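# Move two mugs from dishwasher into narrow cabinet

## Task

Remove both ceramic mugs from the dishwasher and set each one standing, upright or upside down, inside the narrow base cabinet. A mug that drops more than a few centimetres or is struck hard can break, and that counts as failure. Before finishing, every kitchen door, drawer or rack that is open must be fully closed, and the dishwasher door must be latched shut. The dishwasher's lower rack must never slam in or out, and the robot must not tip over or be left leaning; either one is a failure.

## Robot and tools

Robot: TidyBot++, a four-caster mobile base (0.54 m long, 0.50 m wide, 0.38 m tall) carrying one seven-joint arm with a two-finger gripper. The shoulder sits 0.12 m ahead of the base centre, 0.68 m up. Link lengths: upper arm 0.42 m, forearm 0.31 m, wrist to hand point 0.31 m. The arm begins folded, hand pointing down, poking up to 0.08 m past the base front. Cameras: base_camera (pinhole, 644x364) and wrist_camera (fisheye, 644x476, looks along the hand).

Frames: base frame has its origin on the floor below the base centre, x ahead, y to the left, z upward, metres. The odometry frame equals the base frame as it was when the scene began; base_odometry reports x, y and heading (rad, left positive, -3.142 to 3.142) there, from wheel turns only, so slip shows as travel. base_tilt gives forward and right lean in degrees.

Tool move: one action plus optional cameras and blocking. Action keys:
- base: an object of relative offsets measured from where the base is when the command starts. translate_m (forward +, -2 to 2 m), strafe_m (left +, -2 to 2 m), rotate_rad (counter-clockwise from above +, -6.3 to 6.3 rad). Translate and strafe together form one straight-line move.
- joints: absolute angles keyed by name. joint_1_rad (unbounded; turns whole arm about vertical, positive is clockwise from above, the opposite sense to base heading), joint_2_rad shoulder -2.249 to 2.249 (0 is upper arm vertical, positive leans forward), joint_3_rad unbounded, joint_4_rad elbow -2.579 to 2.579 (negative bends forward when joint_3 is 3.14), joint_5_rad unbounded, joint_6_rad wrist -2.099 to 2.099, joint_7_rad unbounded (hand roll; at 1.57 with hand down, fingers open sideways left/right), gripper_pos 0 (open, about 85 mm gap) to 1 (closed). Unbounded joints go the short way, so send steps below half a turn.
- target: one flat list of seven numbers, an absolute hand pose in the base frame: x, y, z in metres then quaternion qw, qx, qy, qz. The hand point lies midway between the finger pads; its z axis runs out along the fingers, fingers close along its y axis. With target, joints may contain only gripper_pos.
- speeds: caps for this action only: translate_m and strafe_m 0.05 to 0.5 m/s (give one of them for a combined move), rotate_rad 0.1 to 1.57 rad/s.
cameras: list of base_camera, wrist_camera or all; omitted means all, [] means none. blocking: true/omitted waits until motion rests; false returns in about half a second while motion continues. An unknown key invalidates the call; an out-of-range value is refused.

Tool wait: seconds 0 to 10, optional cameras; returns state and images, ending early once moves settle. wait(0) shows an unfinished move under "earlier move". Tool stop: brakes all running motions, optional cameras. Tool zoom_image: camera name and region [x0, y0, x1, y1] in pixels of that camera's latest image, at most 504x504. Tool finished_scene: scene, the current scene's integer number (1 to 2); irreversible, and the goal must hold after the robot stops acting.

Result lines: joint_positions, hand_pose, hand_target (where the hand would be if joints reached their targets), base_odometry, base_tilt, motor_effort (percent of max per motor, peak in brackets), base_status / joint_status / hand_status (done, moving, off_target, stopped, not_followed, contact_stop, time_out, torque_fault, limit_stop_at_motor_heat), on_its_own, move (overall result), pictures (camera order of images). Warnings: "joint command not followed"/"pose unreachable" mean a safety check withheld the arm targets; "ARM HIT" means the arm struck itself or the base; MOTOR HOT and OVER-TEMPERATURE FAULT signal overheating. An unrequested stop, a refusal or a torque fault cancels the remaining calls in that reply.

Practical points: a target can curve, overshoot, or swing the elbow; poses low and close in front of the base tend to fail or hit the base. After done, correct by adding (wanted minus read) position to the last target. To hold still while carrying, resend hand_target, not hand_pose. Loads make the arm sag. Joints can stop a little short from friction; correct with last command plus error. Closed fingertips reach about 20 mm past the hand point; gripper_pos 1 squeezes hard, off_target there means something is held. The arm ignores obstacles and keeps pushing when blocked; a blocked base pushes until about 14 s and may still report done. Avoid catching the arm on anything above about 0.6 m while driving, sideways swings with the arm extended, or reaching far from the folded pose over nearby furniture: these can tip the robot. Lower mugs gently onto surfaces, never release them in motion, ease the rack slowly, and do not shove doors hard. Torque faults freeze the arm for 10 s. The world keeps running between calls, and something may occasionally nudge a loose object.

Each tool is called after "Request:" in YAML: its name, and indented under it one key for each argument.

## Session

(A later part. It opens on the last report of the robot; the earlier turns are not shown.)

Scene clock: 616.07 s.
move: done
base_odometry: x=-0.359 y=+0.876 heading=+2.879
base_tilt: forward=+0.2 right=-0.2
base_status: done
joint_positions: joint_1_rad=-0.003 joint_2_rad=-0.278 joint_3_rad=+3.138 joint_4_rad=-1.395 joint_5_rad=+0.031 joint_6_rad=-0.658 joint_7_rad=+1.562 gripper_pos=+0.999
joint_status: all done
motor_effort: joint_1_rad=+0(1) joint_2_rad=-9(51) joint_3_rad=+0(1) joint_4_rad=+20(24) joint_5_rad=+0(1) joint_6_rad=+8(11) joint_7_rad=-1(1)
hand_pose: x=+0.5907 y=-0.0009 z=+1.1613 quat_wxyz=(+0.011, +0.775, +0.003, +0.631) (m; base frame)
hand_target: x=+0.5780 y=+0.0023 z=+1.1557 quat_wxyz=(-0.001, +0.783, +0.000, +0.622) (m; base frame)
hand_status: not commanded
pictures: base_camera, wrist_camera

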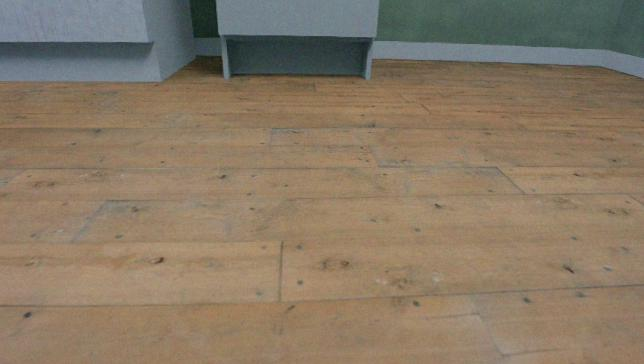

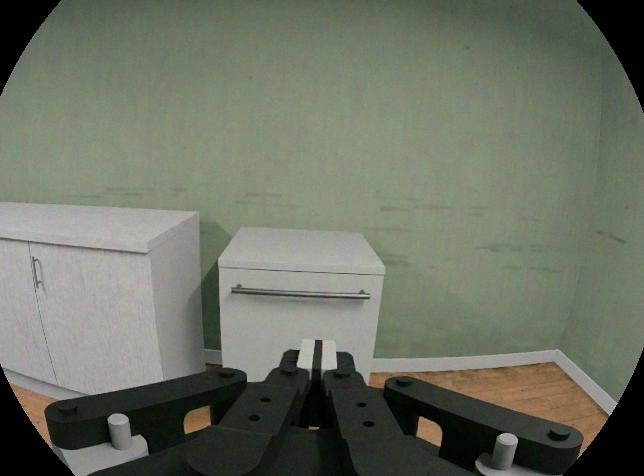

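Request:
move:
  base: {"rotate_rad":-1.7}
  cameras: ["base_camera","wrist_camera"]

Scene clock: 619.20 s.
move: done
base_odometry: x=-0.359 y=+0.876 heading=+1.179
base_tilt: forward=+0.3 right=-0.2
base_status: done
joint_positions: joint_1_rad=-0.003 joint_2_rad=-0.278 joint_3_rad=+3.139 joint_4_rad=-1.395 joint_5_rad=+0.031 joint_6_rad=-0.660 joint_7_rad=+1.562 gripper_pos=+0.999
joint_status: not commanded
motor_effort: joint_1_rad=+0(1) joint_2_rad=-9(12) joint_3_rad=+1(2) joint_4_rad=+21(22) joint_5_rad=-1(1) joint_6_rad=+9(9) joint_7_rad=+0(1)
hand_pose: x=+0.5906 y=-0.0015 z=+1.1606 quat_wxyz=(+0.011, +0.776, +0.003, +0.631) (m; base frame)
hand_target: x=+0.5780 y=+0.0023 z=+1.1557 quat_wxyz=(-0.001, +0.783, +0.000, +0.622) (m; base frame)
hand_status: not commanded
pictures: base_camera, wrist_camera

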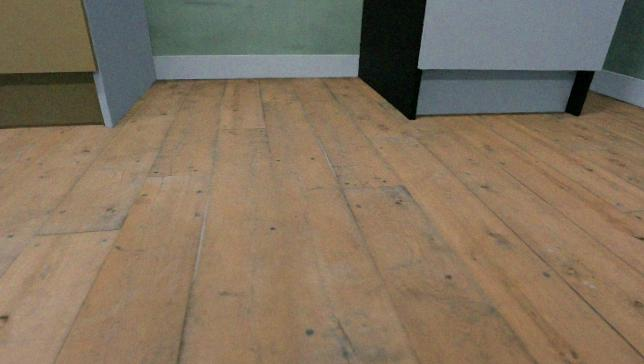

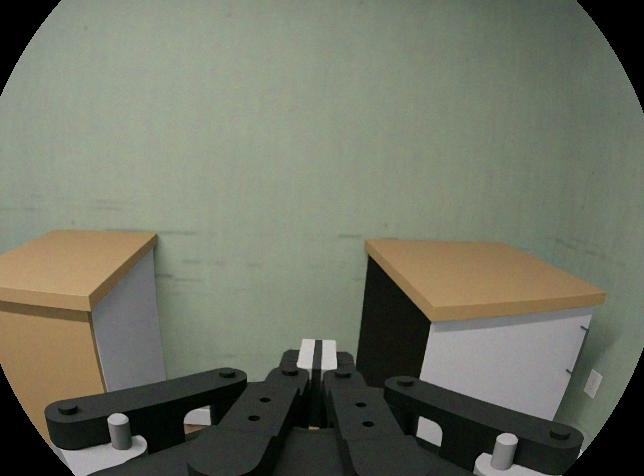

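All closed.

Request:
finished_scene:
  scene: 2

The scene is finished: the task was done.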